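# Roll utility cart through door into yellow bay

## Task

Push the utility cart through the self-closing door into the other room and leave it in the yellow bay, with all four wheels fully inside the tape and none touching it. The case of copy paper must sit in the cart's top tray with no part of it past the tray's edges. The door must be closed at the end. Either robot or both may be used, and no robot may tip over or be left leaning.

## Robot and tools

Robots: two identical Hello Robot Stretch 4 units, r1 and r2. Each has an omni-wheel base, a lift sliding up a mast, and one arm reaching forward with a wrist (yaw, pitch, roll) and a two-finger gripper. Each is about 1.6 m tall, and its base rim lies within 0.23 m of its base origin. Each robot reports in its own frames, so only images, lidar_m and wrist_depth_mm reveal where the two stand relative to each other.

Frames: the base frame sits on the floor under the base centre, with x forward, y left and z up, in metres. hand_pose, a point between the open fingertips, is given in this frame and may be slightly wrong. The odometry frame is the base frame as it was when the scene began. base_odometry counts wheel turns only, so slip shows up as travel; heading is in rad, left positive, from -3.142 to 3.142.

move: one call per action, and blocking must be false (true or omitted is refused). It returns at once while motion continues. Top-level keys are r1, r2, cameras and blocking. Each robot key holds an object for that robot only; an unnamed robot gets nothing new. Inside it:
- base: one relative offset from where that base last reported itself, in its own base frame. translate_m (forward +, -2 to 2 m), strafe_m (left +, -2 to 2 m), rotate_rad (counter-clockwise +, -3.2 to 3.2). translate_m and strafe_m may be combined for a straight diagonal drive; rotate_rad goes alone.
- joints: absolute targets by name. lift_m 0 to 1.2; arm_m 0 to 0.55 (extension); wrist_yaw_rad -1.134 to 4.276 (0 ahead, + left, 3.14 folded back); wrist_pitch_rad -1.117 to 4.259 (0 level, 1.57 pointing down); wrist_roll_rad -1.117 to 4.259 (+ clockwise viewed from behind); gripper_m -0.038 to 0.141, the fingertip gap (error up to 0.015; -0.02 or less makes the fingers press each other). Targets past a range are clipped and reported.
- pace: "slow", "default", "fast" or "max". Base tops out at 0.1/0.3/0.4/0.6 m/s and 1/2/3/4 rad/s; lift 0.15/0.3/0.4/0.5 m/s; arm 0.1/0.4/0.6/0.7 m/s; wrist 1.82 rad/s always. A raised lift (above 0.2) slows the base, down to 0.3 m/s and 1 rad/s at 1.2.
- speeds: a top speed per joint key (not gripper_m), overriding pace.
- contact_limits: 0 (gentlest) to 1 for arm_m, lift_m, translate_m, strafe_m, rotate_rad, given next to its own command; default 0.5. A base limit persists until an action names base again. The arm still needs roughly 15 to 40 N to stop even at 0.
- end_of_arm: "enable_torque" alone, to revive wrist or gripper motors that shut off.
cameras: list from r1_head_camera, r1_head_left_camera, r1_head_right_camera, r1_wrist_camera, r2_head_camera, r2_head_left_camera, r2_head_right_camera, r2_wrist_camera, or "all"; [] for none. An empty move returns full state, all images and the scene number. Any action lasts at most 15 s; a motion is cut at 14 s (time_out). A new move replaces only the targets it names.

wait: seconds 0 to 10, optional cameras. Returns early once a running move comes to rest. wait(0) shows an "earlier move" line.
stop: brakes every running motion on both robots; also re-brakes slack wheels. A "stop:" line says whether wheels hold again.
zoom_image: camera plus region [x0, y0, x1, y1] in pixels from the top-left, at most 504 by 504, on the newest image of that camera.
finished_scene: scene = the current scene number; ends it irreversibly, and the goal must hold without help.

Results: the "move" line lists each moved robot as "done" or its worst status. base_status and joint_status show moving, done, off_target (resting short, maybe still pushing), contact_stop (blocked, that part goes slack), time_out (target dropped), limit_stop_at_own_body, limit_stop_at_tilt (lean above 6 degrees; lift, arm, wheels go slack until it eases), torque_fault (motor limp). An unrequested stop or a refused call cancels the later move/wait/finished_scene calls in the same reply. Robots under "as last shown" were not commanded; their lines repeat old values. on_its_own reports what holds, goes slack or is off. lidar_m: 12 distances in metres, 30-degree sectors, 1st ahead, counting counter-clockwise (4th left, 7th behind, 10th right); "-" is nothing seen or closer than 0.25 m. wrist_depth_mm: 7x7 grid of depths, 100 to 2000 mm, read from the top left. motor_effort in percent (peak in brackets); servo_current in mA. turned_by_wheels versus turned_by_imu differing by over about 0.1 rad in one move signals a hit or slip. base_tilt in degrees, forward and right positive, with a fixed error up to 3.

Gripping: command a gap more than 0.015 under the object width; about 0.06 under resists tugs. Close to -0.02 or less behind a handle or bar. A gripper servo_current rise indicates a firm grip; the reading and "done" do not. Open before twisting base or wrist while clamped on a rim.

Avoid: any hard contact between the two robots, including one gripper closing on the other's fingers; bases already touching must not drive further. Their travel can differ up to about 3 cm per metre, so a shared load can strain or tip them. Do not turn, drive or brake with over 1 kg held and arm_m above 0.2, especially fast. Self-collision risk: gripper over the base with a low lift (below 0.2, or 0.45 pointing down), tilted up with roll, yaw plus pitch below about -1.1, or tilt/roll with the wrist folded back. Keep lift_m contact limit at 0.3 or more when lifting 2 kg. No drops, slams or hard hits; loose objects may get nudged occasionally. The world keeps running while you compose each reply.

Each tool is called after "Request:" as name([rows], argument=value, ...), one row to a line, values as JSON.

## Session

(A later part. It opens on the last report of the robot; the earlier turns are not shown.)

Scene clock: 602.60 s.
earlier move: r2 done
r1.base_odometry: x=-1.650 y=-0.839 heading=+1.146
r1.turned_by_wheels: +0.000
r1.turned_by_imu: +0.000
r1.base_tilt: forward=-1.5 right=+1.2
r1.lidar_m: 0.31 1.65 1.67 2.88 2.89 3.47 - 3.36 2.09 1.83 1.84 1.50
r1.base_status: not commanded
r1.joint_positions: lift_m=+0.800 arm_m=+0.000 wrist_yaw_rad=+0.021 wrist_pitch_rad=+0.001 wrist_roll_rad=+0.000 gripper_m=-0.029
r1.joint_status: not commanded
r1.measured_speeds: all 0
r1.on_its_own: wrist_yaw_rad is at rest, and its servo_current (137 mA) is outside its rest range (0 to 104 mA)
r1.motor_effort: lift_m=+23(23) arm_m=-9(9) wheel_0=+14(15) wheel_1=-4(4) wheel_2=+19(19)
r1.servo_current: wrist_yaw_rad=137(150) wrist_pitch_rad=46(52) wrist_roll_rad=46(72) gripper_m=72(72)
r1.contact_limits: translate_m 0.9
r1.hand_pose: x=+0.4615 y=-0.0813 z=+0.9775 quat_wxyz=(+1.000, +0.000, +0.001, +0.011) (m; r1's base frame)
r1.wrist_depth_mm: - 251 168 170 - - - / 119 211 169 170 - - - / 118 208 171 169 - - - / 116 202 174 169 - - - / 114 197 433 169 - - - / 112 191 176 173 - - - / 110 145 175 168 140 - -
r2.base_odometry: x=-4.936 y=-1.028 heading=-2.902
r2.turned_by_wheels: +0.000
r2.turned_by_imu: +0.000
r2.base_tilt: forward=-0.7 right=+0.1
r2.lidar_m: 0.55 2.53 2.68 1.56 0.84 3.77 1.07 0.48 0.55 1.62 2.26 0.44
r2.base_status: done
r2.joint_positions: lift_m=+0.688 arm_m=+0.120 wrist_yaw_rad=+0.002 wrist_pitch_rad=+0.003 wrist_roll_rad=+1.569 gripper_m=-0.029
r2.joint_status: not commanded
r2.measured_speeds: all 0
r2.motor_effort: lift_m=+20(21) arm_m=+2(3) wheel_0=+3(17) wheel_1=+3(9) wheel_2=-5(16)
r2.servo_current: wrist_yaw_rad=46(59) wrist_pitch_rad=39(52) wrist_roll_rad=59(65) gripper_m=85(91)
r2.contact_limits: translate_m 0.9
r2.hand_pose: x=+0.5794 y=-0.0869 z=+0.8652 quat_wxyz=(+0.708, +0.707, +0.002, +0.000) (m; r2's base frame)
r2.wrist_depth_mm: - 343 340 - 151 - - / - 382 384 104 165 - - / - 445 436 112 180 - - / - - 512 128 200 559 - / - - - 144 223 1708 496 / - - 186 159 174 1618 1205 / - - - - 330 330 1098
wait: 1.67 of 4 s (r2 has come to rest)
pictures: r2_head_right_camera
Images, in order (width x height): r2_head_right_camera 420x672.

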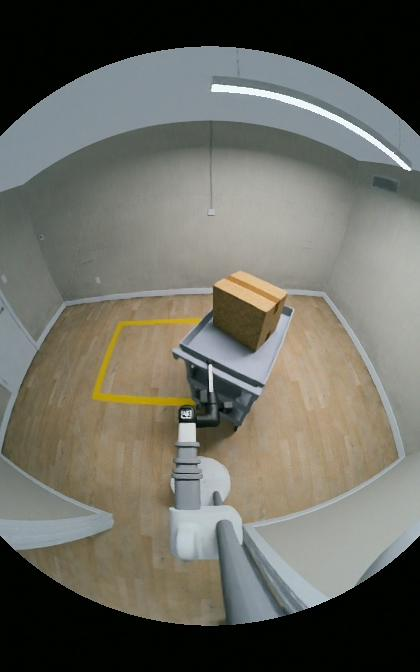

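Request:
move(r2={"base":{"strafe_m":-0.6},"contact_limits":{"strafe_m":0.9}}, blocking=false)

Request:
wait(seconds=5, cameras=["r2_head_camera","r2_head_right_camera"])

Scene clock: 607.77 s.
move: r2 moving
r1.base_odometry: x=-1.650 y=-0.839 heading=+1.146
r1.turned_by_wheels: +0.000
r1.turned_by_imu: +0.000
r1.base_tilt: forward=-1.5 right=+1.3
r1.lidar_m: 0.30 1.63 1.65 2.88 2.89 3.48 - 3.37 2.09 1.82 1.86 1.49
r1.base_status: not commanded
r1.joint_positions: lift_m=+0.800 arm_m=+0.000 wrist_yaw_rad=+0.021 wrist_pitch_rad=+0.001 wrist_roll_rad=+0.000 gripper_m=-0.029
r1.joint_status: not commanded
r1.measured_speeds: all 0
r1.motor_effort: lift_m=+23(23) arm_m=-9(9) wheel_0=+14(15) wheel_1=-4(4) wheel_2=+19(19)
r1.servo_current: wrist_yaw_rad=124(156) wrist_pitch_rad=46(46) wrist_roll_rad=46(59) gripper_m=65(72)
r1.contact_limits: translate_m 0.9
r1.hand_pose: x=+0.4615 y=-0.0813 z=+0.9775 quat_wxyz=(+1.000, +0.000, +0.001, +0.011) (m; r1's base frame)
r1.wrist_depth_mm: - 250 168 170 - - - / 118 212 169 170 - - - / 117 208 171 169 - - - / 116 203 175 169 - - - / 114 197 430 169 - - - / 112 190 177 173 - - - / 110 145 176 168 139 - -
r2.base_odometry: x=-4.944 y=-0.993 heading=-2.901
r2.turned_by_wheels: +0.001
r2.turned_by_imu: +0.002
r2.base_tilt: forward=-0.7 right=+0.0
r2.lidar_m: 0.56 2.50 2.72 1.57 0.85 3.78 0.92 0.47 0.59 1.65 2.20 0.45
r2.base_status: strafe_m moving
r2.joint_positions: lift_m=+0.688 arm_m=+0.120 wrist_yaw_rad=+0.009 wrist_pitch_rad=+0.003 wrist_roll_rad=+1.569 gripper_m=-0.029
r2.joint_status: not commanded
r2.measured_speeds: translate_m=+0.000 strafe_m=-0.139 rotate_rad=+0.001 lift_m=+0.000 arm_m=+0.000 wrist_yaw_rad=+0.032 wrist_pitch_rad=+0.000 wrist_roll_rad=+0.000
r2.motor_effort: lift_m=+20(21) arm_m=+2(3) wheel_0=+19(23) wheel_1=-7(10) wheel_2=+0(4)
r2.servo_current: wrist_yaw_rad=59(59) wrist_pitch_rad=39(46) wrist_roll_rad=39(59) gripper_m=85(91)
r2.contact_limits: strafe_m 0.9
r2.hand_pose: x=+0.5801 y=-0.0849 z=+0.8652 quat_wxyz=(+0.708, +0.707, +0.004, +0.002) (m; r2's base frame)
r2.wrist_depth_mm: - 338 334 - 145 - - / - 375 377 - 159 - - / - 445 436 107 175 - - / - - 508 116 194 559 - / - - - 133 218 1576 496 / - - 188 153 179 1618 1182 / - - - - 338 336 1098
pictures: none

Scene clock: 610.60 s.
earlier move: r2 done
r1.base_odometry: x=-1.650 y=-0.839 heading=+1.146
r1.turned_by_wheels: +0.000
r1.turned_by_imu: +0.000
r1.base_tilt: forward=-1.5 right=+1.2
r1.lidar_m: 0.29 4.28 1.67 2.87 2.89 3.48 - 3.36 2.06 1.84 1.85 1.53
r1.base_status: not commanded
r1.joint_positions: lift_m=+0.800 arm_m=+0.000 wrist_yaw_rad=+0.021 wrist_pitch_rad=+0.001 wrist_roll_rad=+0.000 gripper_m=-0.029
r1.joint_status: not commanded
r1.measured_speeds: all 0
r1.on_its_own: wrist_yaw_rad is at rest, and its servo_current (143 mA) is outside its rest range (0 to 104 mA)
r1.motor_effort: lift_m=+23(23) arm_m=-8(9) wheel_0=+14(15) wheel_1=-4(4) wheel_2=+19(19)
r1.servo_current: wrist_yaw_rad=143(156) wrist_pitch_rad=39(52) wrist_roll_rad=59(72) gripper_m=65(72)
r1.contact_limits: translate_m 0.9
r1.hand_pose: x=+0.4615 y=-0.0813 z=+0.9775 quat_wxyz=(+1.000, +0.000, +0.001, +0.011) (m; r1's base frame)
r1.wrist_depth_mm: - 249 168 170 - - - / 119 211 169 170 - - - / 117 208 170 169 - - - / 116 203 174 169 - - - / 114 197 178 169 - - - / 112 191 177 173 - - - / 110 145 175 168 139 - -
r2.base_odometry: x=-5.078 y=-0.446 heading=-2.902
r2.turned_by_wheels: -0.001
r2.turned_by_imu: +0.003
r2.base_tilt: forward=-0.6 right=+0.1
r2.lidar_m: 0.46 2.50 3.32 1.57 1.38 0.40 0.40 0.42 0.59 1.54 1.64 0.58
r2.base_status: done
r2.joint_positions: lift_m=+0.688 arm_m=+0.120 wrist_yaw_rad=+0.011 wrist_pitch_rad=+0.003 wrist_roll_rad=+1.569 gripper_m=-0.029
r2.joint_status: not commanded
r2.measured_speeds: all 0
r2.motor_effort: lift_m=+21(21) arm_m=+2(3) wheel_0=+3(23) wheel_1=-2(10) wheel_2=+0(4)
r2.servo_current: wrist_yaw_rad=65(78) wrist_pitch_rad=39(46) wrist_roll_rad=39(59) gripper_m=91(91)
r2.contact_limits: strafe_m 0.9
r2.hand_pose: x=+0.5802 y=-0.0844 z=+0.8652 quat_wxyz=(+0.708, +0.707, +0.005, +0.003) (m; r2's base frame)
r2.wrist_depth_mm: - - - 210 277 1576 1182 / - - - 203 265 1661 521 / - - - 193 256 1756 - / - - 449 186 246 842 - / - 452 452 181 237 - - / - 452 185 174 178 - - / - - 449 - 224 - -
wait: 2.83 of 5 s (r2 has come to rest)
pictures: r2_head_camera, r2_head_right_camera
Images, in order (width x height): r2_head_camera 420x560, r2_head_right_camera 420x672.

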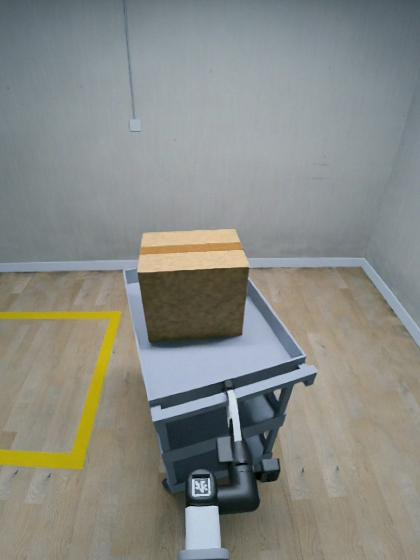

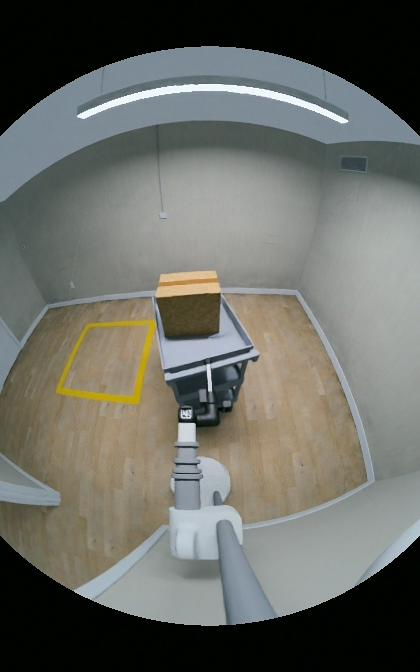

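Request:
move(r2={"base":{"strafe_m":-0.42,"translate_m":0.12},"contact_limits":{"translate_m":0.9}}, blocking=false)

Request:
wait(seconds=5, cameras=["r2_head_camera","r2_head_right_camera"])

Scene clock: 614.80 s.
move: r2 moving
r1.base_odometry: x=-1.650 y=-0.839 heading=+1.146
r1.turned_by_wheels: +0.000
r1.turned_by_imu: +0.000
r1.base_tilt: forward=-1.5 right=+1.2
r1.lidar_m: 0.27 4.26 1.66 2.87 2.90 3.48 - 3.36 2.09 1.82 1.83 1.51
r1.base_status: not commanded
r1.joint_positions: lift_m=+0.800 arm_m=+0.000 wrist_yaw_rad=+0.021 wrist_pitch_rad=+0.001 wrist_roll_rad=+0.000 gripper_m=-0.029
r1.joint_status: not commanded
r1.measured_speeds: all 0
r1.motor_effort: lift_m=+23(23) arm_m=-9(9) wheel_0=+15(15) wheel_1=-4(4) wheel_2=+19(19)
r1.servo_current: wrist_yaw_rad=137(143) wrist_pitch_rad=39(46) wrist_roll_rad=46(52) gripper_m=65(78)
r1.contact_limits: translate_m 0.9
r1.hand_pose: x=+0.4615 y=-0.0813 z=+0.9775 quat_wxyz=(+1.000, +0.000, +0.001, +0.011) (m; r1's base frame)
r1.wrist_depth_mm: - 250 169 169 - - - / 119 211 169 170 - - - / 117 208 170 169 - - - / 116 202 174 168 - - - / 114 198 178 168 - - - / 112 190 177 173 - - - / 110 145 175 168 139 - -
r2.base_odometry: x=-5.094 y=-0.417 heading=-2.902
r2.turned_by_wheels: +0.000
r2.turned_by_imu: +0.001
r2.base_tilt: forward=-0.7 right=+0.0
r2.lidar_m: 0.46 2.51 3.32 1.60 1.43 0.41 0.39 0.41 0.61 1.50 1.58 0.57
r2.base_status: translate_m moving; strafe_m moving
r2.joint_positions: lift_m=+0.688 arm_m=+0.120 wrist_yaw_rad=+0.011 wrist_pitch_rad=+0.003 wrist_roll_rad=+1.569 gripper_m=-0.029
r2.joint_status: not commanded
r2.measured_speeds: translate_m=+0.034 strafe_m=-0.122 rotate_rad=+0.002 lift_m=+0.000 arm_m=+0.000 wrist_yaw_rad=+0.000 wrist_pitch_rad=+0.000 wrist_roll_rad=+0.000
r2.motor_effort: lift_m=+21(21) arm_m=+2(2) wheel_0=+12(17) wheel_1=-6(9) wheel_2=-7(7)
r2.servo_current: wrist_yaw_rad=85(85) wrist_pitch_rad=46(46) wrist_roll_rad=39(52) gripper_m=85(91)
r2.contact_limits: translate_m 0.9
r2.hand_pose: x=+0.5802 y=-0.0844 z=+0.8652 quat_wxyz=(+0.708, +0.707, +0.005, +0.003) (m; r2's base frame)
r2.wrist_depth_mm: - - - 215 290 1366 1060 / - - - 205 273 1708 1182 / - - - 196 259 1708 - / - - 455 188 251 831 - / - 452 452 181 239 - - / - 449 186 173 178 - - / - - 445 - 222 - -
pictures: none

Scene clock: 617.20 s.
earlier move: r2 done
r1.base_odometry: x=-1.650 y=-0.839 heading=+1.146
r1.turned_by_wheels: +0.000
r1.turned_by_imu: +0.000
r1.base_tilt: forward=-1.5 right=+1.3
r1.lidar_m: 0.32 4.27 1.68 2.87 2.89 3.49 - 3.36 2.07 1.82 1.86 1.50
r1.base_status: not commanded
r1.joint_positions: lift_m=+0.800 arm_m=+0.000 wrist_yaw_rad=+0.021 wrist_pitch_rad=+0.001 wrist_roll_rad=+0.000 gripper_m=-0.029
r1.joint_status: not commanded
r1.measured_speeds: all 0
r1.on_its_own: wrist_yaw_rad is at rest, and its servo_current (137 mA) is outside its rest range (0 to 104 mA)
r1.motor_effort: lift_m=+23(23) arm_m=-9(9) wheel_0=+14(15) wheel_1=-4(5) wheel_2=+19(19)
r1.servo_current: wrist_yaw_rad=137(150) wrist_pitch_rad=46(52) wrist_roll_rad=39(65) gripper_m=72(78)
r1.contact_limits: translate_m 0.9
r1.hand_pose: x=+0.4615 y=-0.0813 z=+0.9775 quat_wxyz=(+1.000, +0.000, +0.001, +0.011) (m; r1's base frame)
r1.wrist_depth_mm: - 252 168 170 - - - / 118 211 170 170 - - - / 118 209 171 170 - - - / 116 202 174 169 - - - / 114 197 179 168 - - - / 112 191 176 173 - - - / 110 145 175 168 139 - -
r2.base_odometry: x=-5.295 y=-0.066 heading=-2.902
r2.turned_by_wheels: +0.000
r2.turned_by_imu: +0.002
r2.base_tilt: forward=-0.7 right=+0.1
r2.lidar_m: 0.37 0.45 3.31 2.04 0.75 0.55 0.52 0.55 0.77 1.12 1.17 0.65
r2.base_status: done
r2.joint_positions: lift_m=+0.688 arm_m=+0.120 wrist_yaw_rad=+0.006 wrist_pitch_rad=+0.003 wrist_roll_rad=+1.569 gripper_m=-0.029
r2.joint_status: not commanded
r2.measured_speeds: all 0
r2.motor_effort: lift_m=+21(21) arm_m=+2(2) wheel_0=+6(17) wheel_1=-2(9) wheel_2=-2(12)
r2.servo_current: wrist_yaw_rad=65(85) wrist_pitch_rad=39(46) wrist_roll_rad=59(59) gripper_m=85(91)
r2.contact_limits: translate_m 0.9
r2.hand_pose: x=+0.5798 y=-0.0857 z=+0.8652 quat_wxyz=(+0.708, +0.707, +0.003, +0.001) (m; r2's base frame)
r2.wrist_depth_mm: - - - - - 1708 1160 / - - - 353 - 1708 1182 / - - - 287 392 404 404 / - - - 224 309 1708 488 / - - - 189 262 1756 549 / - - 181 160 179 647 - / - 145 410 - 204 - -
wait: 2.40 of 5 s (r2 has come to rest)
pictures: r2_head_camera, r2_head_right_camera
Images, in order (width x height): r2_head_camera 420x560, r2_head_right_camera 420x672.

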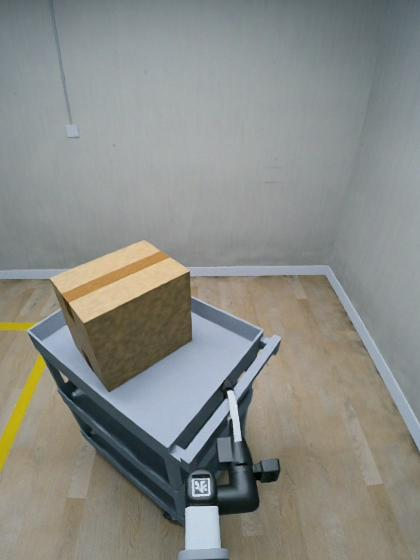

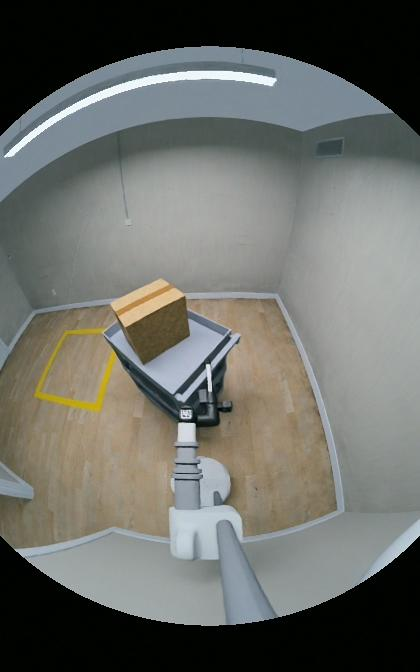

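Request:
move(r2={"base":{"strafe_m":0.2,"translate_m":0.32},"contact_limits":{"translate_m":0.9}}, blocking=false)

Request:
wait(seconds=5, cameras=["r2_head_camera","r2_head_right_camera"])

Scene clock: 641.33 s.
move: r2 moving
r1.base_odometry: x=-1.650 y=-0.839 heading=+1.146
r1.turned_by_wheels: +0.000
r1.turned_by_imu: +0.000
r1.base_tilt: forward=-1.6 right=+1.2
r1.lidar_m: 0.30 4.28 1.67 2.86 2.89 3.49 - 3.37 2.07 1.82 1.85 1.49
r1.base_status: not commanded
r1.joint_positions: lift_m=+0.800 arm_m=+0.000 wrist_yaw_rad=+0.021 wrist_pitch_rad=+0.001 wrist_roll_rad=+0.000 gripper_m=-0.029
r1.joint_status: not commanded
r1.measured_speeds: all 0
r1.motor_effort: lift_m=+23(23) arm_m=-9(9) wheel_0=+14(15) wheel_1=-4(4) wheel_2=+19(19)
r1.servo_current: wrist_yaw_rad=143(150) wrist_pitch_rad=39(52) wrist_roll_rad=46(72) gripper_m=72(72)
r1.contact_limits: translate_m 0.9
r1.hand_pose: x=+0.4615 y=-0.0813 z=+0.9775 quat_wxyz=(+1.000, +0.000, +0.001, +0.011) (m; r1's base frame)
r1.wrist_depth_mm: - 251 168 170 - - - / 119 211 169 170 - - - / 118 208 170 169 - - - / 116 204 174 169 - - - / 114 197 179 169 - - - / 112 191 176 173 - - - / 110 145 175 168 139 - -
r2.base_odometry: x=-5.319 y=-0.091 heading=-2.904
r2.turned_by_wheels: -0.002
r2.turned_by_imu: -0.002
r2.base_tilt: forward=-0.7 right=+0.1
r2.lidar_m: 0.38 0.49 3.25 2.15 0.78 0.56 0.53 0.59 0.81 1.15 1.20 0.62
r2.base_status: translate_m moving; strafe_m moving
r2.joint_positions: lift_m=+0.688 arm_m=+0.120 wrist_yaw_rad=-0.010 wrist_pitch_rad=+0.003 wrist_roll_rad=+1.569 gripper_m=-0.029
r2.joint_status: not commanded
r2.measured_speeds: translate_m=+0.116 strafe_m=+0.073 rotate_rad=-0.007 lift_m=+0.000 arm_m=+0.000 wrist_yaw_rad=-0.065 wrist_pitch_rad=+0.000 wrist_roll_rad=+0.000
r2.motor_effort: lift_m=+20(21) arm_m=+2(2) wheel_0=-9(9) wheel_1=+10(11) wheel_2=-23(23)
r2.servo_current: wrist_yaw_rad=52(72) wrist_pitch_rad=39(46) wrist_roll_rad=33(59) gripper_m=91(91)
r2.contact_limits: translate_m 0.9
r2.hand_pose: x=+0.5784 y=-0.0902 z=+0.8652 quat_wxyz=(+0.708, +0.707, -0.002, -0.004) (m; r2's base frame)
r2.wrist_depth_mm: - - - - - 1661 1138 / - - - 368 - 1661 1182 / - - - 304 394 1464 1060 / - - - 224 317 1708 480 / - - - 183 263 1708 508 / - - 183 153 178 1576 - / - 399 404 - 197 - -
pictures: none

Scene clock: 643.43 s.
earlier move: r2 done
r1.base_odometry: x=-1.650 y=-0.839 heading=+1.146
r1.turned_by_wheels: +0.000
r1.turned_by_imu: +0.000
r1.base_tilt: forward=-1.5 right=+1.2
r1.lidar_m: 0.30 4.26 1.67 2.86 2.87 3.48 - 3.38 2.08 1.83 1.83 1.50
r1.base_status: not commanded
r1.joint_positions: lift_m=+0.800 arm_m=+0.000 wrist_yaw_rad=+0.021 wrist_pitch_rad=+0.001 wrist_roll_rad=+0.000 gripper_m=-0.029
r1.joint_status: not commanded
r1.measured_speeds: all 0
r1.on_its_own: wrist_yaw_rad is at rest, and its servo_current (137 mA) is outside its rest range (0 to 104 mA)
r1.motor_effort: lift_m=+23(23) arm_m=-9(9) wheel_0=+15(15) wheel_1=-4(5) wheel_2=+19(19)
r1.servo_current: wrist_yaw_rad=137(150) wrist_pitch_rad=39(52) wrist_roll_rad=33(72) gripper_m=65(78)
r1.contact_limits: translate_m 0.9
r1.hand_pose: x=+0.4615 y=-0.0813 z=+0.9775 quat_wxyz=(+1.000, +0.000, +0.001, +0.011) (m; r1's base frame)
r1.wrist_depth_mm: - 251 168 170 - - - / 119 211 169 169 - - - / 117 208 171 169 - - - / 116 202 174 169 - - - / 114 198 178 168 - - - / 112 191 176 173 - - - / 110 145 175 169 139 - -
r2.base_odometry: x=-5.558 y=-0.336 heading=-2.902
r2.turned_by_wheels: +0.001
r2.turned_by_imu: -0.037
r2.base_tilt: forward=-0.7 right=+0.1
r2.lidar_m: 0.38 0.47 2.73 3.42 1.80 0.89 0.85 0.89 1.18 1.30 1.35 0.59
r2.base_status: done
r2.joint_positions: lift_m=+0.688 arm_m=+0.120 wrist_yaw_rad=-0.004 wrist_pitch_rad=+0.003 wrist_roll_rad=+1.569 gripper_m=-0.029
r2.joint_status: not commanded
r2.measured_speeds: all 0
r2.motor_effort: lift_m=+21(21) arm_m=+4(4) wheel_0=-6(14) wheel_1=+2(15) wheel_2=-4(31)
r2.servo_current: wrist_yaw_rad=46(72) wrist_pitch_rad=39(46) wrist_roll_rad=46(59) gripper_m=85(91)
r2.contact_limits: translate_m 0.9
r2.hand_pose: x=+0.5789 y=-0.0885 z=+0.8652 quat_wxyz=(+0.708, +0.707, +0.000, -0.002) (m; r2's base frame)
r2.wrist_depth_mm: - - - - - 1576 1160 / - - - 349 - 1537 1182 / - - - 273 384 402 407 / - - - 216 298 1618 484 / - - - 185 256 1618 559 / - 430 183 157 180 668 - / - 145 404 - 202 - -
wait: 2.10 of 5 s (r2 has come to rest)
pictures: r2_head_camera, r2_head_right_camera
Images, in order (width x height): r2_head_camera 420x560, r2_head_right_camera 420x672.

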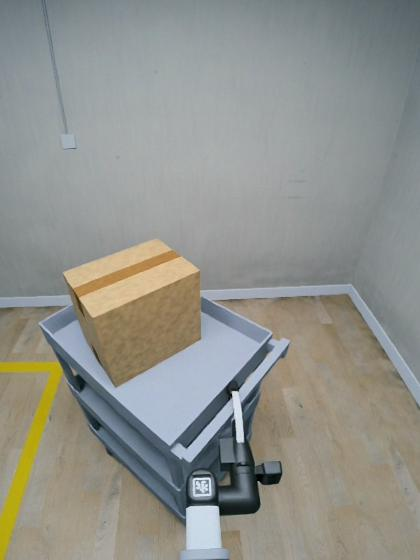

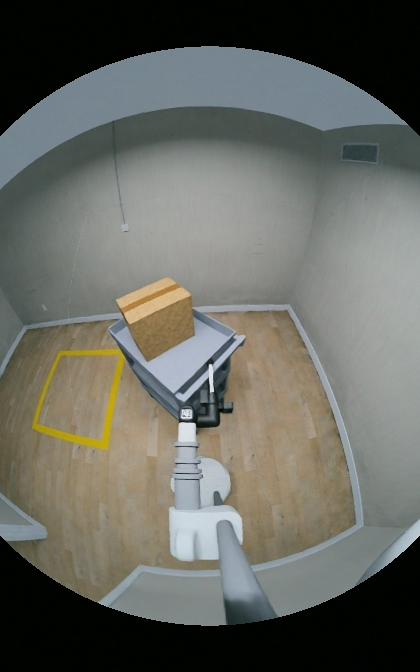

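Request:
move(r2={"joints":{"gripper_m":0.1}}, blocking=false)

Request:
wait(seconds=2)

Request:
move(r2={"base":{"translate_m":-0.25}}, blocking=false)

Request:
wait(seconds=4)

Request:
move(r2={"base":{"strafe_m":-0.82}}, blocking=false)

Request:
wait(seconds=6)

Request:
move(r2={"base":{"translate_m":0.53}}, blocking=false)

Request:
wait(seconds=5)

Request:
move(r2={"base":{"rotate_rad":1.3}}, blocking=false)

Request:
wait(seconds=5, cameras=["r2_head_camera","r2_wrist_camera"])

Scene clock: 667.27 s.
move: r2 moving
r1.base_odometry: x=-1.650 y=-0.839 heading=+1.146
r1.turned_by_wheels: +0.000
r1.turned_by_imu: +0.000
r1.base_tilt: forward=-1.6 right=+1.2
r1.lidar_m: 0.31 4.27 1.66 2.88 2.89 3.49 - 3.39 2.08 1.84 1.85 1.51
r1.base_status: not commanded
r1.joint_positions: lift_m=+0.800 arm_m=+0.000 wrist_yaw_rad=+0.021 wrist_pitch_rad=+0.001 wrist_roll_rad=+0.000 gripper_m=-0.029
r1.joint_status: not commanded
r1.measured_speeds: all 0
r1.motor_effort: lift_m=+23(23) arm_m=-9(9) wheel_0=+14(15) wheel_1=-4(4) wheel_2=+19(19)
r1.servo_current: wrist_yaw_rad=130(130) wrist_pitch_rad=39(46) wrist_roll_rad=52(59) gripper_m=65(72)
r1.contact_limits: translate_m 0.9
r1.hand_pose: x=+0.4615 y=-0.0813 z=+0.9775 quat_wxyz=(+1.000, +0.000, +0.001, +0.011) (m; r1's base frame)
r1.wrist_depth_mm: - 250 168 170 - - - / 119 211 170 170 - - - / 117 208 170 169 - - - / 116 202 174 169 - - - / 114 198 178 169 - - - / 112 191 176 173 - - - / 110 145 175 168 139 - -
r2.base_odometry: x=-5.558 y=-0.336 heading=-2.902
r2.turned_by_wheels: +0.000
r2.turned_by_imu: +0.001
r2.base_tilt: forward=-0.7 right=+0.1
r2.lidar_m: 0.36 0.49 2.71 3.41 1.79 0.90 0.85 0.87 1.21 1.31 1.37 0.65
r2.base_status: not commanded
r2.joint_positions: lift_m=+0.688 arm_m=+0.120 wrist_yaw_rad=-0.004 wrist_pitch_rad=+0.003 wrist_roll_rad=+1.569 gripper_m=-0.003
r2.joint_status: gripper_m moving
r2.measured_speeds: all 0
r2.motor_effort: lift_m=+20(21) arm_m=+4(4) wheel_0=-6(6) wheel_1=+2(2) wheel_2=-4(4)
r2.servo_current: wrist_yaw_rad=65(65) wrist_pitch_rad=46(46) wrist_roll_rad=59(59) gripper_m=98(98)
r2.contact_limits: translate_m 0.9
r2.hand_pose: x=+0.5789 y=-0.0885 z=+0.8652 quat_wxyz=(+0.708, +0.707, +0.000, -0.002) (m; r2's base frame)
r2.wrist_depth_mm: - - - - - 1537 1138 / - - - 355 - 1537 1160 / - - - 282 392 404 407 / - - - 221 301 1576 480 / - - - 189 259 1576 564 / - 439 183 160 180 647 - / - 402 410 - 200 - -
pictures: none

Scene clock: 668.77 s.
earlier move: r2 done
r1.base_odometry: x=-1.650 y=-0.839 heading=+1.146
r1.turned_by_wheels: +0.000
r1.turned_by_imu: +0.000
r1.base_tilt: forward=-1.5 right=+1.2
r1.lidar_m: 0.31 4.28 1.66 2.87 2.90 3.50 - 3.35 2.09 1.80 1.83 1.53
r1.base_status: not commanded
r1.joint_positions: lift_m=+0.800 arm_m=+0.000 wrist_yaw_rad=+0.021 wrist_pitch_rad=+0.001 wrist_roll_rad=+0.000 gripper_m=-0.029
r1.joint_status: not commanded
r1.measured_speeds: all 0
r1.on_its_own: wrist_yaw_rad is at rest, and its servo_current (143 mA) is outside its rest range (0 to 104 mA)
r1.motor_effort: lift_m=+23(23) arm_m=-8(9) wheel_0=+15(15) wheel_1=-4(4) wheel_2=+19(19)
r1.servo_current: wrist_yaw_rad=143(156) wrist_pitch_rad=39(46) wrist_roll_rad=46(65) gripper_m=72(78)
r1.contact_limits: translate_m 0.9
r1.hand_pose: x=+0.4615 y=-0.0813 z=+0.9775 quat_wxyz=(+1.000, +0.000, +0.001, +0.011) (m; r1's base frame)
r1.wrist_depth_mm: - 250 168 170 - - - / 118 211 169 169 - - - / 118 208 170 169 - - - / 116 203 174 169 - - - / 114 198 179 169 - - - / 112 191 176 173 - - - / 110 145 175 168 139 - -
r2.base_odometry: x=-5.558 y=-0.336 heading=-2.902
r2.turned_by_wheels: +0.000
r2.turned_by_imu: +0.000
r2.base_tilt: forward=-0.7 right=+0.1
r2.lidar_m: 0.35 0.49 2.69 3.40 1.77 0.88 0.84 0.88 1.21 1.30 1.36 0.61
r2.base_status: not commanded
r2.joint_positions: lift_m=+0.688 arm_m=+0.120 wrist_yaw_rad=-0.004 wrist_pitch_rad=+0.003 wrist_roll_rad=+1.569 gripper_m=+0.100
r2.joint_status: all done
r2.measured_speeds: all 0
r2.motor_effort: lift_m=+20(21) arm_m=+4(4) wheel_0=-4(6) wheel_1=+2(2) wheel_2=-4(4)
r2.servo_current: wrist_yaw_rad=52(65) wrist_pitch_rad=39(52) wrist_roll_rad=39(65) gripper_m=52(124)
r2.contact_limits: translate_m 0.9
r2.hand_pose: x=+0.5789 y=-0.0885 z=+0.8652 quat_wxyz=(+0.708, +0.707, +0.000, -0.002) (m; r2's base frame)
r2.wrist_depth_mm: - - - - - 1537 1160 / - - - 355 - 1576 1205 / - - - 279 399 413 410 / - - - 232 312 1576 492 / - - - 192 260 1576 569 / - 172 190 168 194 654 - / - 410 418 - 212 - -
wait: 1.50 of 2 s (r2 has come to rest)
pictures: none

Scene clock: 669.27 s.
move: r2 moving
r1.base_odometry: x=-1.650 y=-0.839 heading=+1.146
r1.turned_by_wheels: +0.000
r1.turned_by_imu: +0.000
r1.base_tilt: forward=-1.5 right=+1.2
r1.lidar_m: 0.28 4.29 1.68 2.87 2.88 3.46 - 3.37 2.08 1.83 1.86 1.49
r1.base_status: not commanded
r1.joint_positions: lift_m=+0.800 arm_m=+0.000 wrist_yaw_rad=+0.021 wrist_pitch_rad=+0.001 wrist_roll_rad=+0.000 gripper_m=-0.029
r1.joint_status: not commanded
r1.measured_speeds: all 0
r1.motor_effort: lift_m=+23(23) arm_m=-9(9) wheel_0=+15(15) wheel_1=-4(4) wheel_2=+19(19)
r1.servo_current: wrist_yaw_rad=143(143) wrist_pitch_rad=52(52) wrist_roll_rad=39(72) gripper_m=72(72)
r1.contact_limits: translate_m 0.9
r1.hand_pose: x=+0.4615 y=-0.0813 z=+0.9775 quat_wxyz=(+1.000, +0.000, +0.001, +0.011) (m; r1's base frame)
r1.wrist_depth_mm: - 250 168 169 - - - / 119 211 170 169 - - - / 117 208 170 169 - - - / 116 202 174 169 - - - / 114 198 179 169 - - - / 112 191 176 173 - - - / 110 145 176 168 139 - -
r2.base_odometry: x=-5.528 y=-0.329 heading=-2.902
r2.turned_by_wheels: +0.000
r2.turned_by_imu: +0.000
r2.base_tilt: forward=-0.7 right=+0.0
r2.lidar_m: 0.41 0.52 2.71 3.43 1.78 0.89 0.82 0.83 1.15 1.32 1.35 0.66
r2.base_status: translate_m moving
r2.joint_positions: lift_m=+0.688 arm_m=+0.120 wrist_yaw_rad=-0.003 wrist_pitch_rad=+0.003 wrist_roll_rad=+1.569 gripper_m=+0.100
r2.joint_status: not commanded
r2.measured_speeds: translate_m=-0.123 strafe_m=+0.002 rotate_rad=+0.002 lift_m=+0.000 arm_m=+0.000 wrist_yaw_rad=+0.000 wrist_pitch_rad=+0.000 wrist_roll_rad=+0.000
r2.motor_effort: lift_m=+20(21) arm_m=+4(4) wheel_0=-6(9) wheel_1=-6(8) wheel_2=+11(12)
r2.servo_current: wrist_yaw_rad=59(65) wrist_pitch_rad=46(46) wrist_roll_rad=46(65) gripper_m=52(52)
r2.hand_pose: x=+0.5790 y=-0.0883 z=+0.8652 quat_wxyz=(+0.708, +0.707, +0.000, -0.002) (m; r2's base frame)
r2.wrist_depth_mm: - - - - - 1576 1160 / - - - 384 - 1576 1205 / - - - 324 427 436 436 / - - - 257 338 1576 517 / - - - 220 282 647 - / - 469 193 187 194 676 - / - 430 436 - 231 - -
pictures: none

Scene clock: 671.07 s.
earlier move: r2 done
r1.base_odometry: x=-1.650 y=-0.839 heading=+1.146
r1.turned_by_wheels: +0.000
r1.turned_by_imu: +0.000
r1.base_tilt: forward=-1.5 right=+1.2
r1.lidar_m: 0.29 4.27 1.69 2.88 2.89 3.49 - 3.36 2.09 1.84 1.84 1.51
r1.base_status: not commanded
r1.joint_positions: lift_m=+0.800 arm_m=+0.000 wrist_yaw_rad=+0.021 wrist_pitch_rad=+0.001 wrist_roll_rad=+0.000 gripper_m=-0.029
r1.joint_status: not commanded
r1.measured_speeds: all 0
r1.on_its_own: wrist_yaw_rad is at rest, and its servo_current (111 mA) is outside its rest range (0 to 104 mA)
r1.motor_effort: lift_m=+23(23) arm_m=-9(9) wheel_0=+14(15) wheel_1=-4(5) wheel_2=+19(19)
r1.servo_current: wrist_yaw_rad=111(150) wrist_pitch_rad=39(52) wrist_roll_rad=39(72) gripper_m=65(78)
r1.contact_limits: translate_m 0.9
r1.hand_pose: x=+0.4615 y=-0.0813 z=+0.9775 quat_wxyz=(+1.000, +0.000, +0.001, +0.011) (m; r1's base frame)
r1.wrist_depth_mm: - 251 169 170 - - - / 119 211 169 169 - - - / 117 208 171 169 - - - / 116 203 175 168 - - - / 114 198 179 169 - - - / 112 191 177 173 - - - / 110 145 176 168 139 - -
r2.base_odometry: x=-5.315 y=-0.277 heading=-2.902
r2.turned_by_wheels: +0.000
r2.turned_by_imu: +0.000
r2.base_tilt: forward=-0.7 right=+0.1
r2.lidar_m: 0.61 0.83 3.06 2.67 1.68 0.63 0.60 0.62 0.87 1.30 1.36 0.99
r2.base_status: done
r2.joint_positions: lift_m=+0.688 arm_m=+0.120 wrist_yaw_rad=-0.003 wrist_pitch_rad=+0.003 wrist_roll_rad=+1.569 gripper_m=+0.100
r2.joint_status: not commanded
r2.measured_speeds: all 0
r2.motor_effort: lift_m=+20(21) arm_m=+4(4) wheel_0=-4(10) wheel_1=-4(8) wheel_2=+3(13)
r2.servo_current: wrist_yaw_rad=46(65) wrist_pitch_rad=46(46) wrist_roll_rad=52(65) gripper_m=52(59)
r2.hand_pose: x=+0.5790 y=-0.0882 z=+0.8652 quat_wxyz=(+0.708, +0.707, +0.000, -0.002) (m; r2's base frame)
r2.wrist_depth_mm: - - - - - 1661 1160 / - - - - - 1708 1205 / - - - 615 - 1576 1182 / - - - 559 - 732 569 / - - - 473 449 854 480 / - - 193 418 185 - - / - - 603 - - - -
wait: 1.80 of 4 s (r2 has come to rest)
pictures: none

Scene clock: 671.57 s.
move: r2 moving
r1.base_odometry: x=-1.650 y=-0.839 heading=+1.146
r1.turned_by_wheels: +0.000
r1.turned_by_imu: +0.000
r1.base_tilt: forward=-1.5 right=+1.3
r1.lidar_m: 0.30 4.26 1.66 2.88 2.88 3.50 - 3.37 2.10 1.83 1.84 1.49
r1.base_status: not commanded
r1.joint_positions: lift_m=+0.800 arm_m=+0.000 wrist_yaw_rad=+0.021 wrist_pitch_rad=+0.001 wrist_roll_rad=+0.000 gripper_m=-0.029
r1.joint_status: not commanded
r1.measured_speeds: all 0
r1.motor_effort: lift_m=+23(23) arm_m=-9(9) wheel_0=+15(15) wheel_1=-4(4) wheel_2=+19(19)
r1.servo_current: wrist_yaw_rad=130(143) wrist_pitch_rad=33(46) wrist_roll_rad=39(59) gripper_m=72(78)
r1.contact_limits: translate_m 0.9
r1.hand_pose: x=+0.4615 y=-0.0813 z=+0.9775 quat_wxyz=(+1.000, +0.000, +0.001, +0.011) (m; r1's base frame)
r1.wrist_depth_mm: - 251 169 170 - - - / 118 211 169 169 - - - / 118 208 170 169 - - - / 116 203 174 168 - - - / 114 198 180 169 - - - / 112 191 176 173 - - - / 110 145 175 168 140 - -
r2.base_odometry: x=-5.324 y=-0.242 heading=-2.903
r2.turned_by_wheels: +0.000
r2.turned_by_imu: +0.000
r2.base_tilt: forward=-0.7 right=+0.1
r2.lidar_m: 0.63 0.74 3.03 2.67 1.73 0.64 0.59 0.61 0.84 1.27 1.34 1.78
r2.base_status: strafe_m moving
r2.joint_positions: lift_m=+0.688 arm_m=+0.120 wrist_yaw_rad=-0.003 wrist_pitch_rad=+0.003 wrist_roll_rad=+1.569 gripper_m=+0.100
r2.joint_status: not commanded
r2.measured_speeds: translate_m=+0.000 strafe_m=-0.140 rotate_rad=-0.001 lift_m=+0.000 arm_m=+0.000 wrist_yaw_rad=+0.000 wrist_pitch_rad=+0.000 wrist_roll_rad=+0.000
r2.motor_effort: lift_m=+20(21) arm_m=+4(4) wheel_0=+11(12) wheel_1=-11(13) wheel_2=+1(3)
r2.servo_current: wrist_yaw_rad=46(59) wrist_pitch_rad=46(46) wrist_roll_rad=52(52) gripper_m=52(52)
r2.hand_pose: x=+0.5790 y=-0.0882 z=+0.8652 quat_wxyz=(+0.708, +0.707, +0.000, -0.002) (m; r2's base frame)
r2.wrist_depth_mm: - - - - - 1708 1160 / - - - - - 1708 1205 / - - - - - 1618 1205 / - - - 569 - 715 647 / - - - 484 477 809 496 / - - 193 442 186 - 445 / - - 615 - - - -
pictures: none

Scene clock: 675.13 s.
earlier move: r2 done
r1.base_odometry: x=-1.650 y=-0.839 heading=+1.146
r1.turned_by_wheels: +0.000
r1.turned_by_imu: +0.000
r1.base_tilt: forward=-1.5 right=+1.2
r1.lidar_m: 0.30 4.27 1.68 2.88 2.87 3.47 - 3.34 2.10 1.83 1.85 1.49
r1.base_status: not commanded
r1.joint_positions: lift_m=+0.800 arm_m=+0.000 wrist_yaw_rad=+0.021 wrist_pitch_rad=+0.001 wrist_roll_rad=+0.000 gripper_m=-0.029
r1.joint_status: not commanded
r1.measured_speeds: all 0
r1.on_its_own: wrist_yaw_rad is at rest, and its servo_current (124 mA) is outside its rest range (0 to 104 mA)
r1.motor_effort: lift_m=+23(23) arm_m=-9(9) wheel_0=+14(15) wheel_1=-4(5) wheel_2=+19(19)
r1.servo_current: wrist_yaw_rad=124(150) wrist_pitch_rad=52(52) wrist_roll_rad=39(65) gripper_m=65(78)
r1.contact_limits: translate_m 0.9
r1.hand_pose: x=+0.4615 y=-0.0813 z=+0.9775 quat_wxyz=(+1.000, +0.000, +0.001, +0.011) (m; r1's base frame)
r1.wrist_depth_mm: - 250 169 169 - - - / 118 211 169 169 - - - / 118 208 171 169 - - - / 116 202 174 168 - - - / 114 197 179 169 - - - / 112 191 176 173 - - - / 110 145 175 168 139 - -
r2.base_odometry: x=-5.510 y=+0.520 heading=-2.902
r2.turned_by_wheels: +0.000
r2.turned_by_imu: +0.001
r2.base_tilt: forward=-0.7 right=+0.0
r2.lidar_m: 1.81 1.04 1.03 2.58 0.90 0.62 0.57 0.60 0.53 0.48 0.52 0.72
r2.base_status: done
r2.joint_positions: lift_m=+0.688 arm_m=+0.120 wrist_yaw_rad=-0.003 wrist_pitch_rad=+0.003 wrist_roll_rad=+1.569 gripper_m=+0.100
r2.joint_status: not commanded
r2.measured_speeds: all 0
r2.motor_effort: lift_m=+20(21) arm_m=+4(4) wheel_0=+2(13) wheel_1=-1(13) wheel_2=+0(3)
r2.servo_current: wrist_yaw_rad=39(59) wrist_pitch_rad=39(46) wrist_roll_rad=59(65) gripper_m=46(59)
r2.hand_pose: x=+0.5790 y=-0.0882 z=+0.8652 quat_wxyz=(+0.708, +0.707, +0.000, -0.002) (m; r2's base frame)
r2.wrist_depth_mm: - - - - - - - / - - - - - - 1118 / - - - - - 1576 1205 / - - - - - 1708 1205 / - - - - - 1618 1205 / - - 188 - 184 1464 1229 / - - - - - - 1182
wait: 3.57 of 6 s (r2 has come to rest)
pictures: none

Scene clock: 675.63 s.
move: r2 moving
r1.base_odometry: x=-1.650 y=-0.839 heading=+1.146
r1.turned_by_wheels: +0.000
r1.turned_by_imu: +0.000
r1.base_tilt: forward=-1.5 right=+1.2
r1.lidar_m: 0.28 4.28 1.67 2.89 2.89 3.47 - 3.36 2.07 1.82 1.84 1.50
r1.base_status: not commanded
r1.joint_positions: lift_m=+0.800 arm_m=+0.000 wrist_yaw_rad=+0.021 wrist_pitch_rad=+0.001 wrist_roll_rad=+0.000 gripper_m=-0.029
r1.joint_status: not commanded
r1.measured_speeds: all 0
r1.motor_effort: lift_m=+23(23) arm_m=-9(9) wheel_0=+15(15) wheel_1=-4(5) wheel_2=+18(19)
r1.servo_current: wrist_yaw_rad=111(137) wrist_pitch_rad=39(59) wrist_roll_rad=59(65) gripper_m=72(72)
r1.contact_limits: translate_m 0.9
r1.hand_pose: x=+0.4615 y=-0.0813 z=+0.9775 quat_wxyz=(+1.000, +0.000, +0.001, +0.011) (m; r1's base frame)
r1.wrist_depth_mm: - 250 168 170 - - - / 118 211 169 169 - - - / 117 208 170 169 - - - / 116 202 175 169 - - - / 114 197 179 169 - - - / 112 191 177 173 - - - / 110 145 175 168 139 - -
r2.base_odometry: x=-5.540 y=+0.512 heading=-2.902
r2.turned_by_wheels: +0.000
r2.turned_by_imu: +0.000
r2.base_tilt: forward=-0.7 right=+0.1
r2.lidar_m: 1.78 1.02 1.02 2.72 0.92 0.65 0.61 0.64 0.53 0.50 0.51 0.71
r2.base_status: translate_m moving
r2.joint_positions: lift_m=+0.688 arm_m=+0.120 wrist_yaw_rad=-0.003 wrist_pitch_rad=+0.003 wrist_roll_rad=+1.569 gripper_m=+0.100
r2.joint_status: not commanded
r2.measured_speeds: translate_m=+0.121 strafe_m=+0.001 rotate_rad=-0.002 lift_m=+0.000 arm_m=+0.000 wrist_yaw_rad=+0.000 wrist_pitch_rad=+0.000 wrist_roll_rad=+0.000
r2.motor_effort: lift_m=+20(20) arm_m=+4(4) wheel_0=+4(11) wheel_1=+9(9) wheel_2=-13(13)
r2.servo_current: wrist_yaw_rad=39(59) wrist_pitch_rad=39(46) wrist_roll_rad=52(59) gripper_m=52(59)
r2.hand_pose: x=+0.5790 y=-0.0882 z=+0.8652 quat_wxyz=(+0.708, +0.707, +0.000, -0.002) (m; r2's base frame)
r2.wrist_depth_mm: - - - - - - - / - - - - - - 1118 / - - - - - 1576 1205 / - - - - - 1756 1229 / - - - - - 1618 1229 / - - 189 - 185 1499 1229 / - - - - - 1756 1205
pictures: none

Scene clock: 678.40 s.
earlier move: r2 done
r1.base_odometry: x=-1.650 y=-0.839 heading=+1.146
r1.turned_by_wheels: +0.000
r1.turned_by_imu: +0.000
r1.base_tilt: forward=-1.5 right=+1.3
r1.lidar_m: 0.29 4.27 1.66 2.87 2.90 3.49 - 3.38 2.09 1.84 1.85 1.52
r1.base_status: not commanded
r1.joint_positions: lift_m=+0.800 arm_m=+0.000 wrist_yaw_rad=+0.021 wrist_pitch_rad=+0.001 wrist_roll_rad=+0.000 gripper_m=-0.029
r1.joint_status: not commanded
r1.measured_speeds: all 0
r1.on_its_own: wrist_yaw_rad is at rest, and its servo_current (124 mA) is outside its rest range (0 to 104 mA)
r1.motor_effort: lift_m=+23(23) arm_m=-9(9) wheel_0=+14(15) wheel_1=-4(5) wheel_2=+19(19)
r1.servo_current: wrist_yaw_rad=124(150) wrist_pitch_rad=46(59) wrist_roll_rad=59(72) gripper_m=72(78)
r1.contact_limits: translate_m 0.9
r1.hand_pose: x=+0.4615 y=-0.0813 z=+0.9775 quat_wxyz=(+1.000, +0.000, +0.001, +0.011) (m; r1's base frame)
r1.wrist_depth_mm: - 251 168 170 - - - / 119 211 169 169 - - - / 118 208 170 169 - - - / 116 204 174 169 - - - / 114 198 179 169 - - - / 112 191 177 173 - - - / 110 145 175 169 139 - -
r2.base_odometry: x=-6.024 y=+0.394 heading=-2.902
r2.turned_by_wheels: +0.000
r2.turned_by_imu: +0.001
r2.base_tilt: forward=-0.7 right=+0.1
r2.lidar_m: 1.67 1.77 0.68 0.79 1.63 1.18 1.10 0.67 0.51 0.48 0.51 0.68
r2.base_status: done
r2.joint_positions: lift_m=+0.688 arm_m=+0.120 wrist_yaw_rad=-0.003 wrist_pitch_rad=+0.003 wrist_roll_rad=+1.569 gripper_m=+0.100
r2.joint_status: not commanded
r2.measured_speeds: all 0
r2.motor_effort: lift_m=+20(20) arm_m=+4(4) wheel_0=+4(11) wheel_1=+3(9) wheel_2=-4(14)
r2.servo_current: wrist_yaw_rad=59(65) wrist_pitch_rad=46(52) wrist_roll_rad=46(59) gripper_m=52(59)
r2.hand_pose: x=+0.5790 y=-0.0882 z=+0.8652 quat_wxyz=(+0.708, +0.707, +0.000, -0.002) (m; r2's base frame)
r2.wrist_depth_mm: - - - - - - - / - - - - - - 1118 / - - - - - 1336 1205 / - - - - - 1336 1205 / - - - - - 1336 1205 / - - 189 - 185 1308 1205 / - - - - - - 1182
wait: 2.77 of 5 s (r2 has come to rest)
pictures: none

Scene clock: 678.90 s.
move: r2 moving
r1.base_odometry: x=-1.650 y=-0.839 heading=+1.146
r1.turned_by_wheels: +0.000
r1.turned_by_imu: +0.000
r1.base_tilt: forward=-1.6 right=+1.2
r1.lidar_m: 0.29 4.27 1.66 2.87 2.89 3.49 - 3.37 2.09 1.82 1.84 1.49
r1.base_status: not commanded
r1.joint_positions: lift_m=+0.800 arm_m=+0.000 wrist_yaw_rad=+0.021 wrist_pitch_rad=+0.001 wrist_roll_rad=+0.000 gripper_m=-0.029
r1.joint_status: not commanded
r1.measured_speeds: all 0
r1.motor_effort: lift_m=+23(23) arm_m=-9(9) wheel_0=+15(15) wheel_1=-4(4) wheel_2=+18(19)
r1.servo_current: wrist_yaw_rad=130(137) wrist_pitch_rad=39(46) wrist_roll_rad=33(59) gripper_m=65(72)
r1.contact_limits: translate_m 0.9
r1.hand_pose: x=+0.4615 y=-0.0813 z=+0.9775 quat_wxyz=(+1.000, +0.000, +0.001, +0.011) (m; r1's base frame)
r1.wrist_depth_mm: - 250 168 170 - - - / 118 212 168 170 - - - / 118 208 171 169 - - - / 116 202 174 169 - - - / 114 197 179 169 - - - / 112 191 176 173 - - - / 110 145 175 168 139 - -
r2.base_odometry: x=-6.024 y=+0.394 heading=-2.650
r2.turned_by_wheels: +0.252
r2.turned_by_imu: +0.244
r2.base_tilt: forward=-0.7 right=+0.1
r2.lidar_m: 1.69 0.68 0.72 2.64 1.31 1.13 1.10 0.60 0.49 0.49 0.55 0.96
r2.base_status: rotate_rad moving
r2.joint_positions: lift_m=+0.688 arm_m=+0.120 wrist_yaw_rad=-0.003 wrist_pitch_rad=+0.003 wrist_roll_rad=+1.569 gripper_m=+0.100
r2.joint_status: not commanded
r2.measured_speeds: translate_m=-0.001 strafe_m=+0.001 rotate_rad=+0.974 lift_m=+0.000 arm_m=+0.000 wrist_yaw_rad=+0.000 wrist_pitch_rad=+0.000 wrist_roll_rad=+0.000
r2.motor_effort: lift_m=+20(20) arm_m=+4(4) wheel_0=-8(10) wheel_1=-9(9) wheel_2=-11(12)
r2.servo_current: wrist_yaw_rad=59(59) wrist_pitch_rad=39(46) wrist_roll_rad=39(59) gripper_m=46(52)
r2.hand_pose: x=+0.5790 y=-0.0882 z=+0.8652 quat_wxyz=(+0.708, +0.707, +0.000, -0.002) (m; r2's base frame)
r2.wrist_depth_mm: - - - - - - 1182 / - - - - - 1255 1182 / - - - - - 1281 1205 / - - - - - 1336 1205 / - - - - - 1430 1205 / - - 189 - 184 1397 1205 / - - - - - - 1182
pictures: none

Scene clock: 680.30 s.
earlier move: r2 done
r1.base_odometry: x=-1.650 y=-0.839 heading=+1.146
r1.turned_by_wheels: +0.000
r1.turned_by_imu: +0.000
r1.base_tilt: forward=-1.5 right=+1.2
r1.lidar_m: 0.30 4.29 1.69 2.87 2.90 3.51 - 3.37 2.10 1.83 1.83 1.48
r1.base_status: not commanded
r1.joint_positions: lift_m=+0.800 arm_m=+0.000 wrist_yaw_rad=+0.021 wrist_pitch_rad=+0.001 wrist_roll_rad=+0.000 gripper_m=-0.029
r1.joint_status: not commanded
r1.measured_speeds: all 0
r1.on_its_own: wrist_yaw_rad is at rest, and its servo_current (124 mA) is outside its rest range (0 to 104 mA)
r1.motor_effort: lift_m=+23(23) arm_m=-9(9) wheel_0=+15(15) wheel_1=-4(4) wheel_2=+19(19)
r1.servo_current: wrist_yaw_rad=124(137) wrist_pitch_rad=46(52) wrist_roll_rad=39(59) gripper_m=72(72)
r1.contact_limits: translate_m 0.9
r1.hand_pose: x=+0.4615 y=-0.0813 z=+0.9775 quat_wxyz=(+1.000, +0.000, +0.001, +0.011) (m; r1's base frame)
r1.wrist_depth_mm: - 250 168 169 - - - / 118 211 169 169 - - - / 117 208 171 169 - - - / 116 203 174 169 - - - / 114 197 430 168 - - - / 112 191 176 173 - - - / 110 145 175 168 139 - -
r2.base_odometry: x=-6.024 y=+0.394 heading=-1.603
r2.turned_by_wheels: +1.047
r2.turned_by_imu: +1.020
r2.base_tilt: forward=-0.7 right=+0.0
r2.lidar_m: 0.71 2.66 1.34 1.12 1.09 0.58 0.48 0.45 0.55 0.93 1.68 0.71
r2.base_status: done
r2.joint_positions: lift_m=+0.688 arm_m=+0.120 wrist_yaw_rad=-0.002 wrist_pitch_rad=+0.003 wrist_roll_rad=+1.569 gripper_m=+0.100
r2.joint_status: not commanded
r2.measured_speeds: all 0
r2.motor_effort: lift_m=+20(21) arm_m=+4(4) wheel_0=-3(13) wheel_1=-2(10) wheel_2=-4(13)
r2.servo_current: wrist_yaw_rad=59(59) wrist_pitch_rad=46(46) wrist_roll_rad=46(59) gripper_m=59(65)
r2.hand_pose: x=+0.5791 y=-0.0881 z=+0.8652 quat_wxyz=(+0.708, +0.707, +0.000, -0.002) (m; r2's base frame)
r2.wrist_depth_mm: - - - 296 351 355 - / - - 597 368 - - - / - - 621 389 991 - - / - - 707 424 1042 - 439 / - - - 477 - - 466 / - - 193 488 193 - 508 / - - - - - 1756 1118
wait: 1.40 of 5 s (r2 has come to rest)
pictures: r2_head_camera, r2_wrist_camera
Images, in order (width x height): r2_head_camera 420x560, r2_wrist_camera 616x392.

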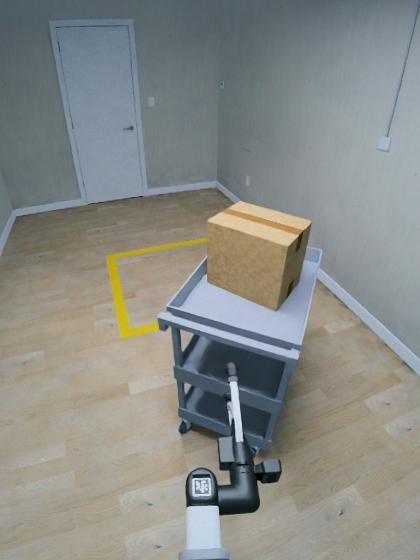

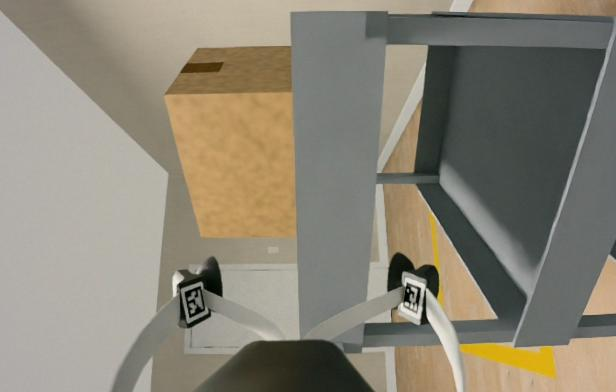

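Request:
move(r2={"base":{"translate_m":0.15},"pace":"slow"}, blocking=false)

Request:
wait(seconds=4, cameras=["r2_head_camera","r2_wrist_camera"])

Scene clock: 690.10 s.
move: r2 moving
r1.base_odometry: x=-1.650 y=-0.839 heading=+1.146
r1.turned_by_wheels: +0.000
r1.turned_by_imu: +0.000
r1.base_tilt: forward=-1.5 right=+1.2
r1.lidar_m: 0.30 4.29 1.68 2.88 2.90 3.47 - 3.37 2.10 1.82 1.83 1.49
r1.base_status: not commanded
r1.joint_positions: lift_m=+0.800 arm_m=+0.000 wrist_yaw_rad=+0.021 wrist_pitch_rad=+0.001 wrist_roll_rad=+0.000 gripper_m=-0.029
r1.joint_status: not commanded
r1.measured_speeds: all 0
r1.motor_effort: lift_m=+23(23) arm_m=-9(9) wheel_0=+15(15) wheel_1=-4(4) wheel_2=+19(19)
r1.servo_current: wrist_yaw_rad=137(137) wrist_pitch_rad=46(46) wrist_roll_rad=39(59) gripper_m=72(72)
r1.contact_limits: translate_m 0.9
r1.hand_pose: x=+0.4615 y=-0.0813 z=+0.9775 quat_wxyz=(+1.000, +0.000, +0.001, +0.011) (m; r1's base frame)
r1.wrist_depth_mm: - 251 168 170 - - - / 119 211 170 169 - - - / 117 208 171 169 - - - / 116 203 174 169 - - - / 114 197 179 169 - - - / 112 190 176 173 - - - / 110 145 175 169 139 - -
r2.base_odometry: x=-6.025 y=+0.382 heading=-1.603
r2.turned_by_wheels: +0.000
r2.turned_by_imu: +0.001
r2.base_tilt: forward=-0.7 right=+0.1
r2.lidar_m: 0.69 2.66 1.34 1.11 1.12 0.59 0.50 0.48 0.56 0.97 1.66 0.67
r2.base_status: translate_m moving
r2.joint_positions: lift_m=+0.688 arm_m=+0.120 wrist_yaw_rad=-0.002 wrist_pitch_rad=+0.003 wrist_roll_rad=+1.569 gripper_m=+0.100
r2.joint_status: not commanded
r2.measured_speeds: translate_m=+0.049 strafe_m=-0.001 rotate_rad=+0.001 lift_m=+0.000 arm_m=+0.000 wrist_yaw_rad=+0.000 wrist_pitch_rad=+0.000 wrist_roll_rad=+0.000
r2.motor_effort: lift_m=+20(20) arm_m=+4(4) wheel_0=+6(9) wheel_1=+4(7) wheel_2=-10(10)
r2.servo_current: wrist_yaw_rad=52(59) wrist_pitch_rad=39(39) wrist_roll_rad=46(52) gripper_m=52(59)
r2.hand_pose: x=+0.5791 y=-0.0881 z=+0.8652 quat_wxyz=(+0.708, +0.707, +0.000, -0.002) (m; r2's base frame)
r2.wrist_depth_mm: - - - 287 343 342 345 / - - 580 355 - - - / - - 609 379 397 - - / - - 683 410 1025 - - / - - - 462 466 - 455 / - - 193 473 194 - 500 / - - - - - 1708 1138
pictures: none

Scene clock: 692.37 s.
earlier move: r2 done
r1.base_odometry: x=-1.650 y=-0.839 heading=+1.146
r1.turned_by_wheels: +0.000
r1.turned_by_imu: +0.000
r1.base_tilt: forward=-1.5 right=+1.3
r1.lidar_m: 0.29 4.29 1.68 2.87 2.89 3.45 - 3.36 2.08 1.83 1.85 1.50
r1.base_status: not commanded
r1.joint_positions: lift_m=+0.800 arm_m=+0.000 wrist_yaw_rad=+0.021 wrist_pitch_rad=+0.001 wrist_roll_rad=+0.000 gripper_m=-0.029
r1.joint_status: not commanded
r1.measured_speeds: all 0
r1.on_its_own: wrist_yaw_rad is at rest, and its servo_current (130 mA) is outside its rest range (0 to 104 mA)
r1.motor_effort: lift_m=+23(23) arm_m=-9(9) wheel_0=+15(15) wheel_1=-4(5) wheel_2=+19(19)
r1.servo_current: wrist_yaw_rad=130(143) wrist_pitch_rad=39(46) wrist_roll_rad=65(65) gripper_m=65(78)
r1.contact_limits: translate_m 0.9
r1.hand_pose: x=+0.4615 y=-0.0813 z=+0.9775 quat_wxyz=(+1.000, +0.000, +0.001, +0.011) (m; r1's base frame)
r1.wrist_depth_mm: - 251 168 170 - - - / 119 211 169 170 - - - / 118 208 170 168 - - - / 116 203 174 169 - - - / 114 197 179 169 - - - / 112 191 177 173 - - - / 110 145 176 168 139 - -
r2.base_odometry: x=-6.029 y=+0.244 heading=-1.603
r2.turned_by_wheels: +0.000
r2.turned_by_imu: +0.000
r2.base_tilt: forward=-0.6 right=+0.1
r2.lidar_m: 0.61 2.51 1.39 1.16 1.15 0.74 0.63 0.63 0.72 1.21 1.64 0.53
r2.base_status: done
r2.joint_positions: lift_m=+0.688 arm_m=+0.120 wrist_yaw_rad=-0.002 wrist_pitch_rad=+0.003 wrist_roll_rad=+1.569 gripper_m=+0.100
r2.joint_status: not commanded
r2.measured_speeds: all 0
r2.motor_effort: lift_m=+20(20) arm_m=+4(4) wheel_0=+3(9) wheel_1=+5(8) wheel_2=-6(11)
r2.servo_current: wrist_yaw_rad=39(59) wrist_pitch_rad=39(52) wrist_roll_rad=52(65) gripper_m=46(59)
r2.hand_pose: x=+0.5791 y=-0.0881 z=+0.8652 quat_wxyz=(+0.708, +0.707, +0.000, -0.002) (m; r2's base frame)
r2.wrist_depth_mm: - 530 521 171 224 - - / - 445 436 183 239 842 - / - - 484 200 256 866 - / - - 539 272 277 - - / - - 603 235 293 - - / - - 193 246 193 1499 500 / - - - - - 1756 452
wait: 2.27 of 4 s (r2 has come to rest)
pictures: r2_head_camera, r2_wrist_camera
Images, in order (width x height): r2_head_camera 420x560, r2_wrist_camera 616x392.

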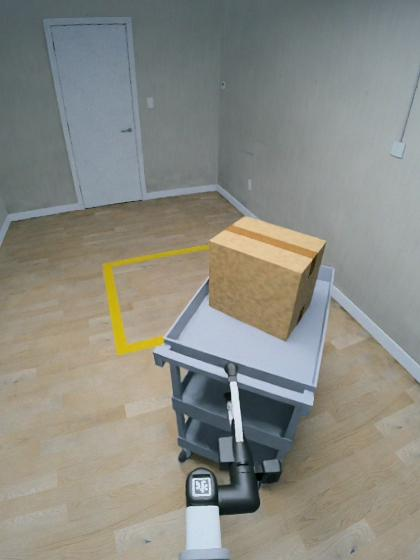

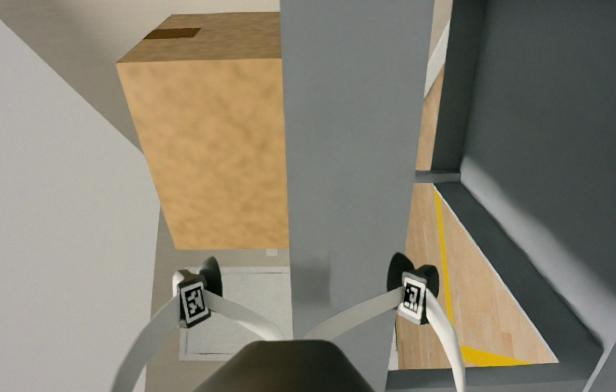

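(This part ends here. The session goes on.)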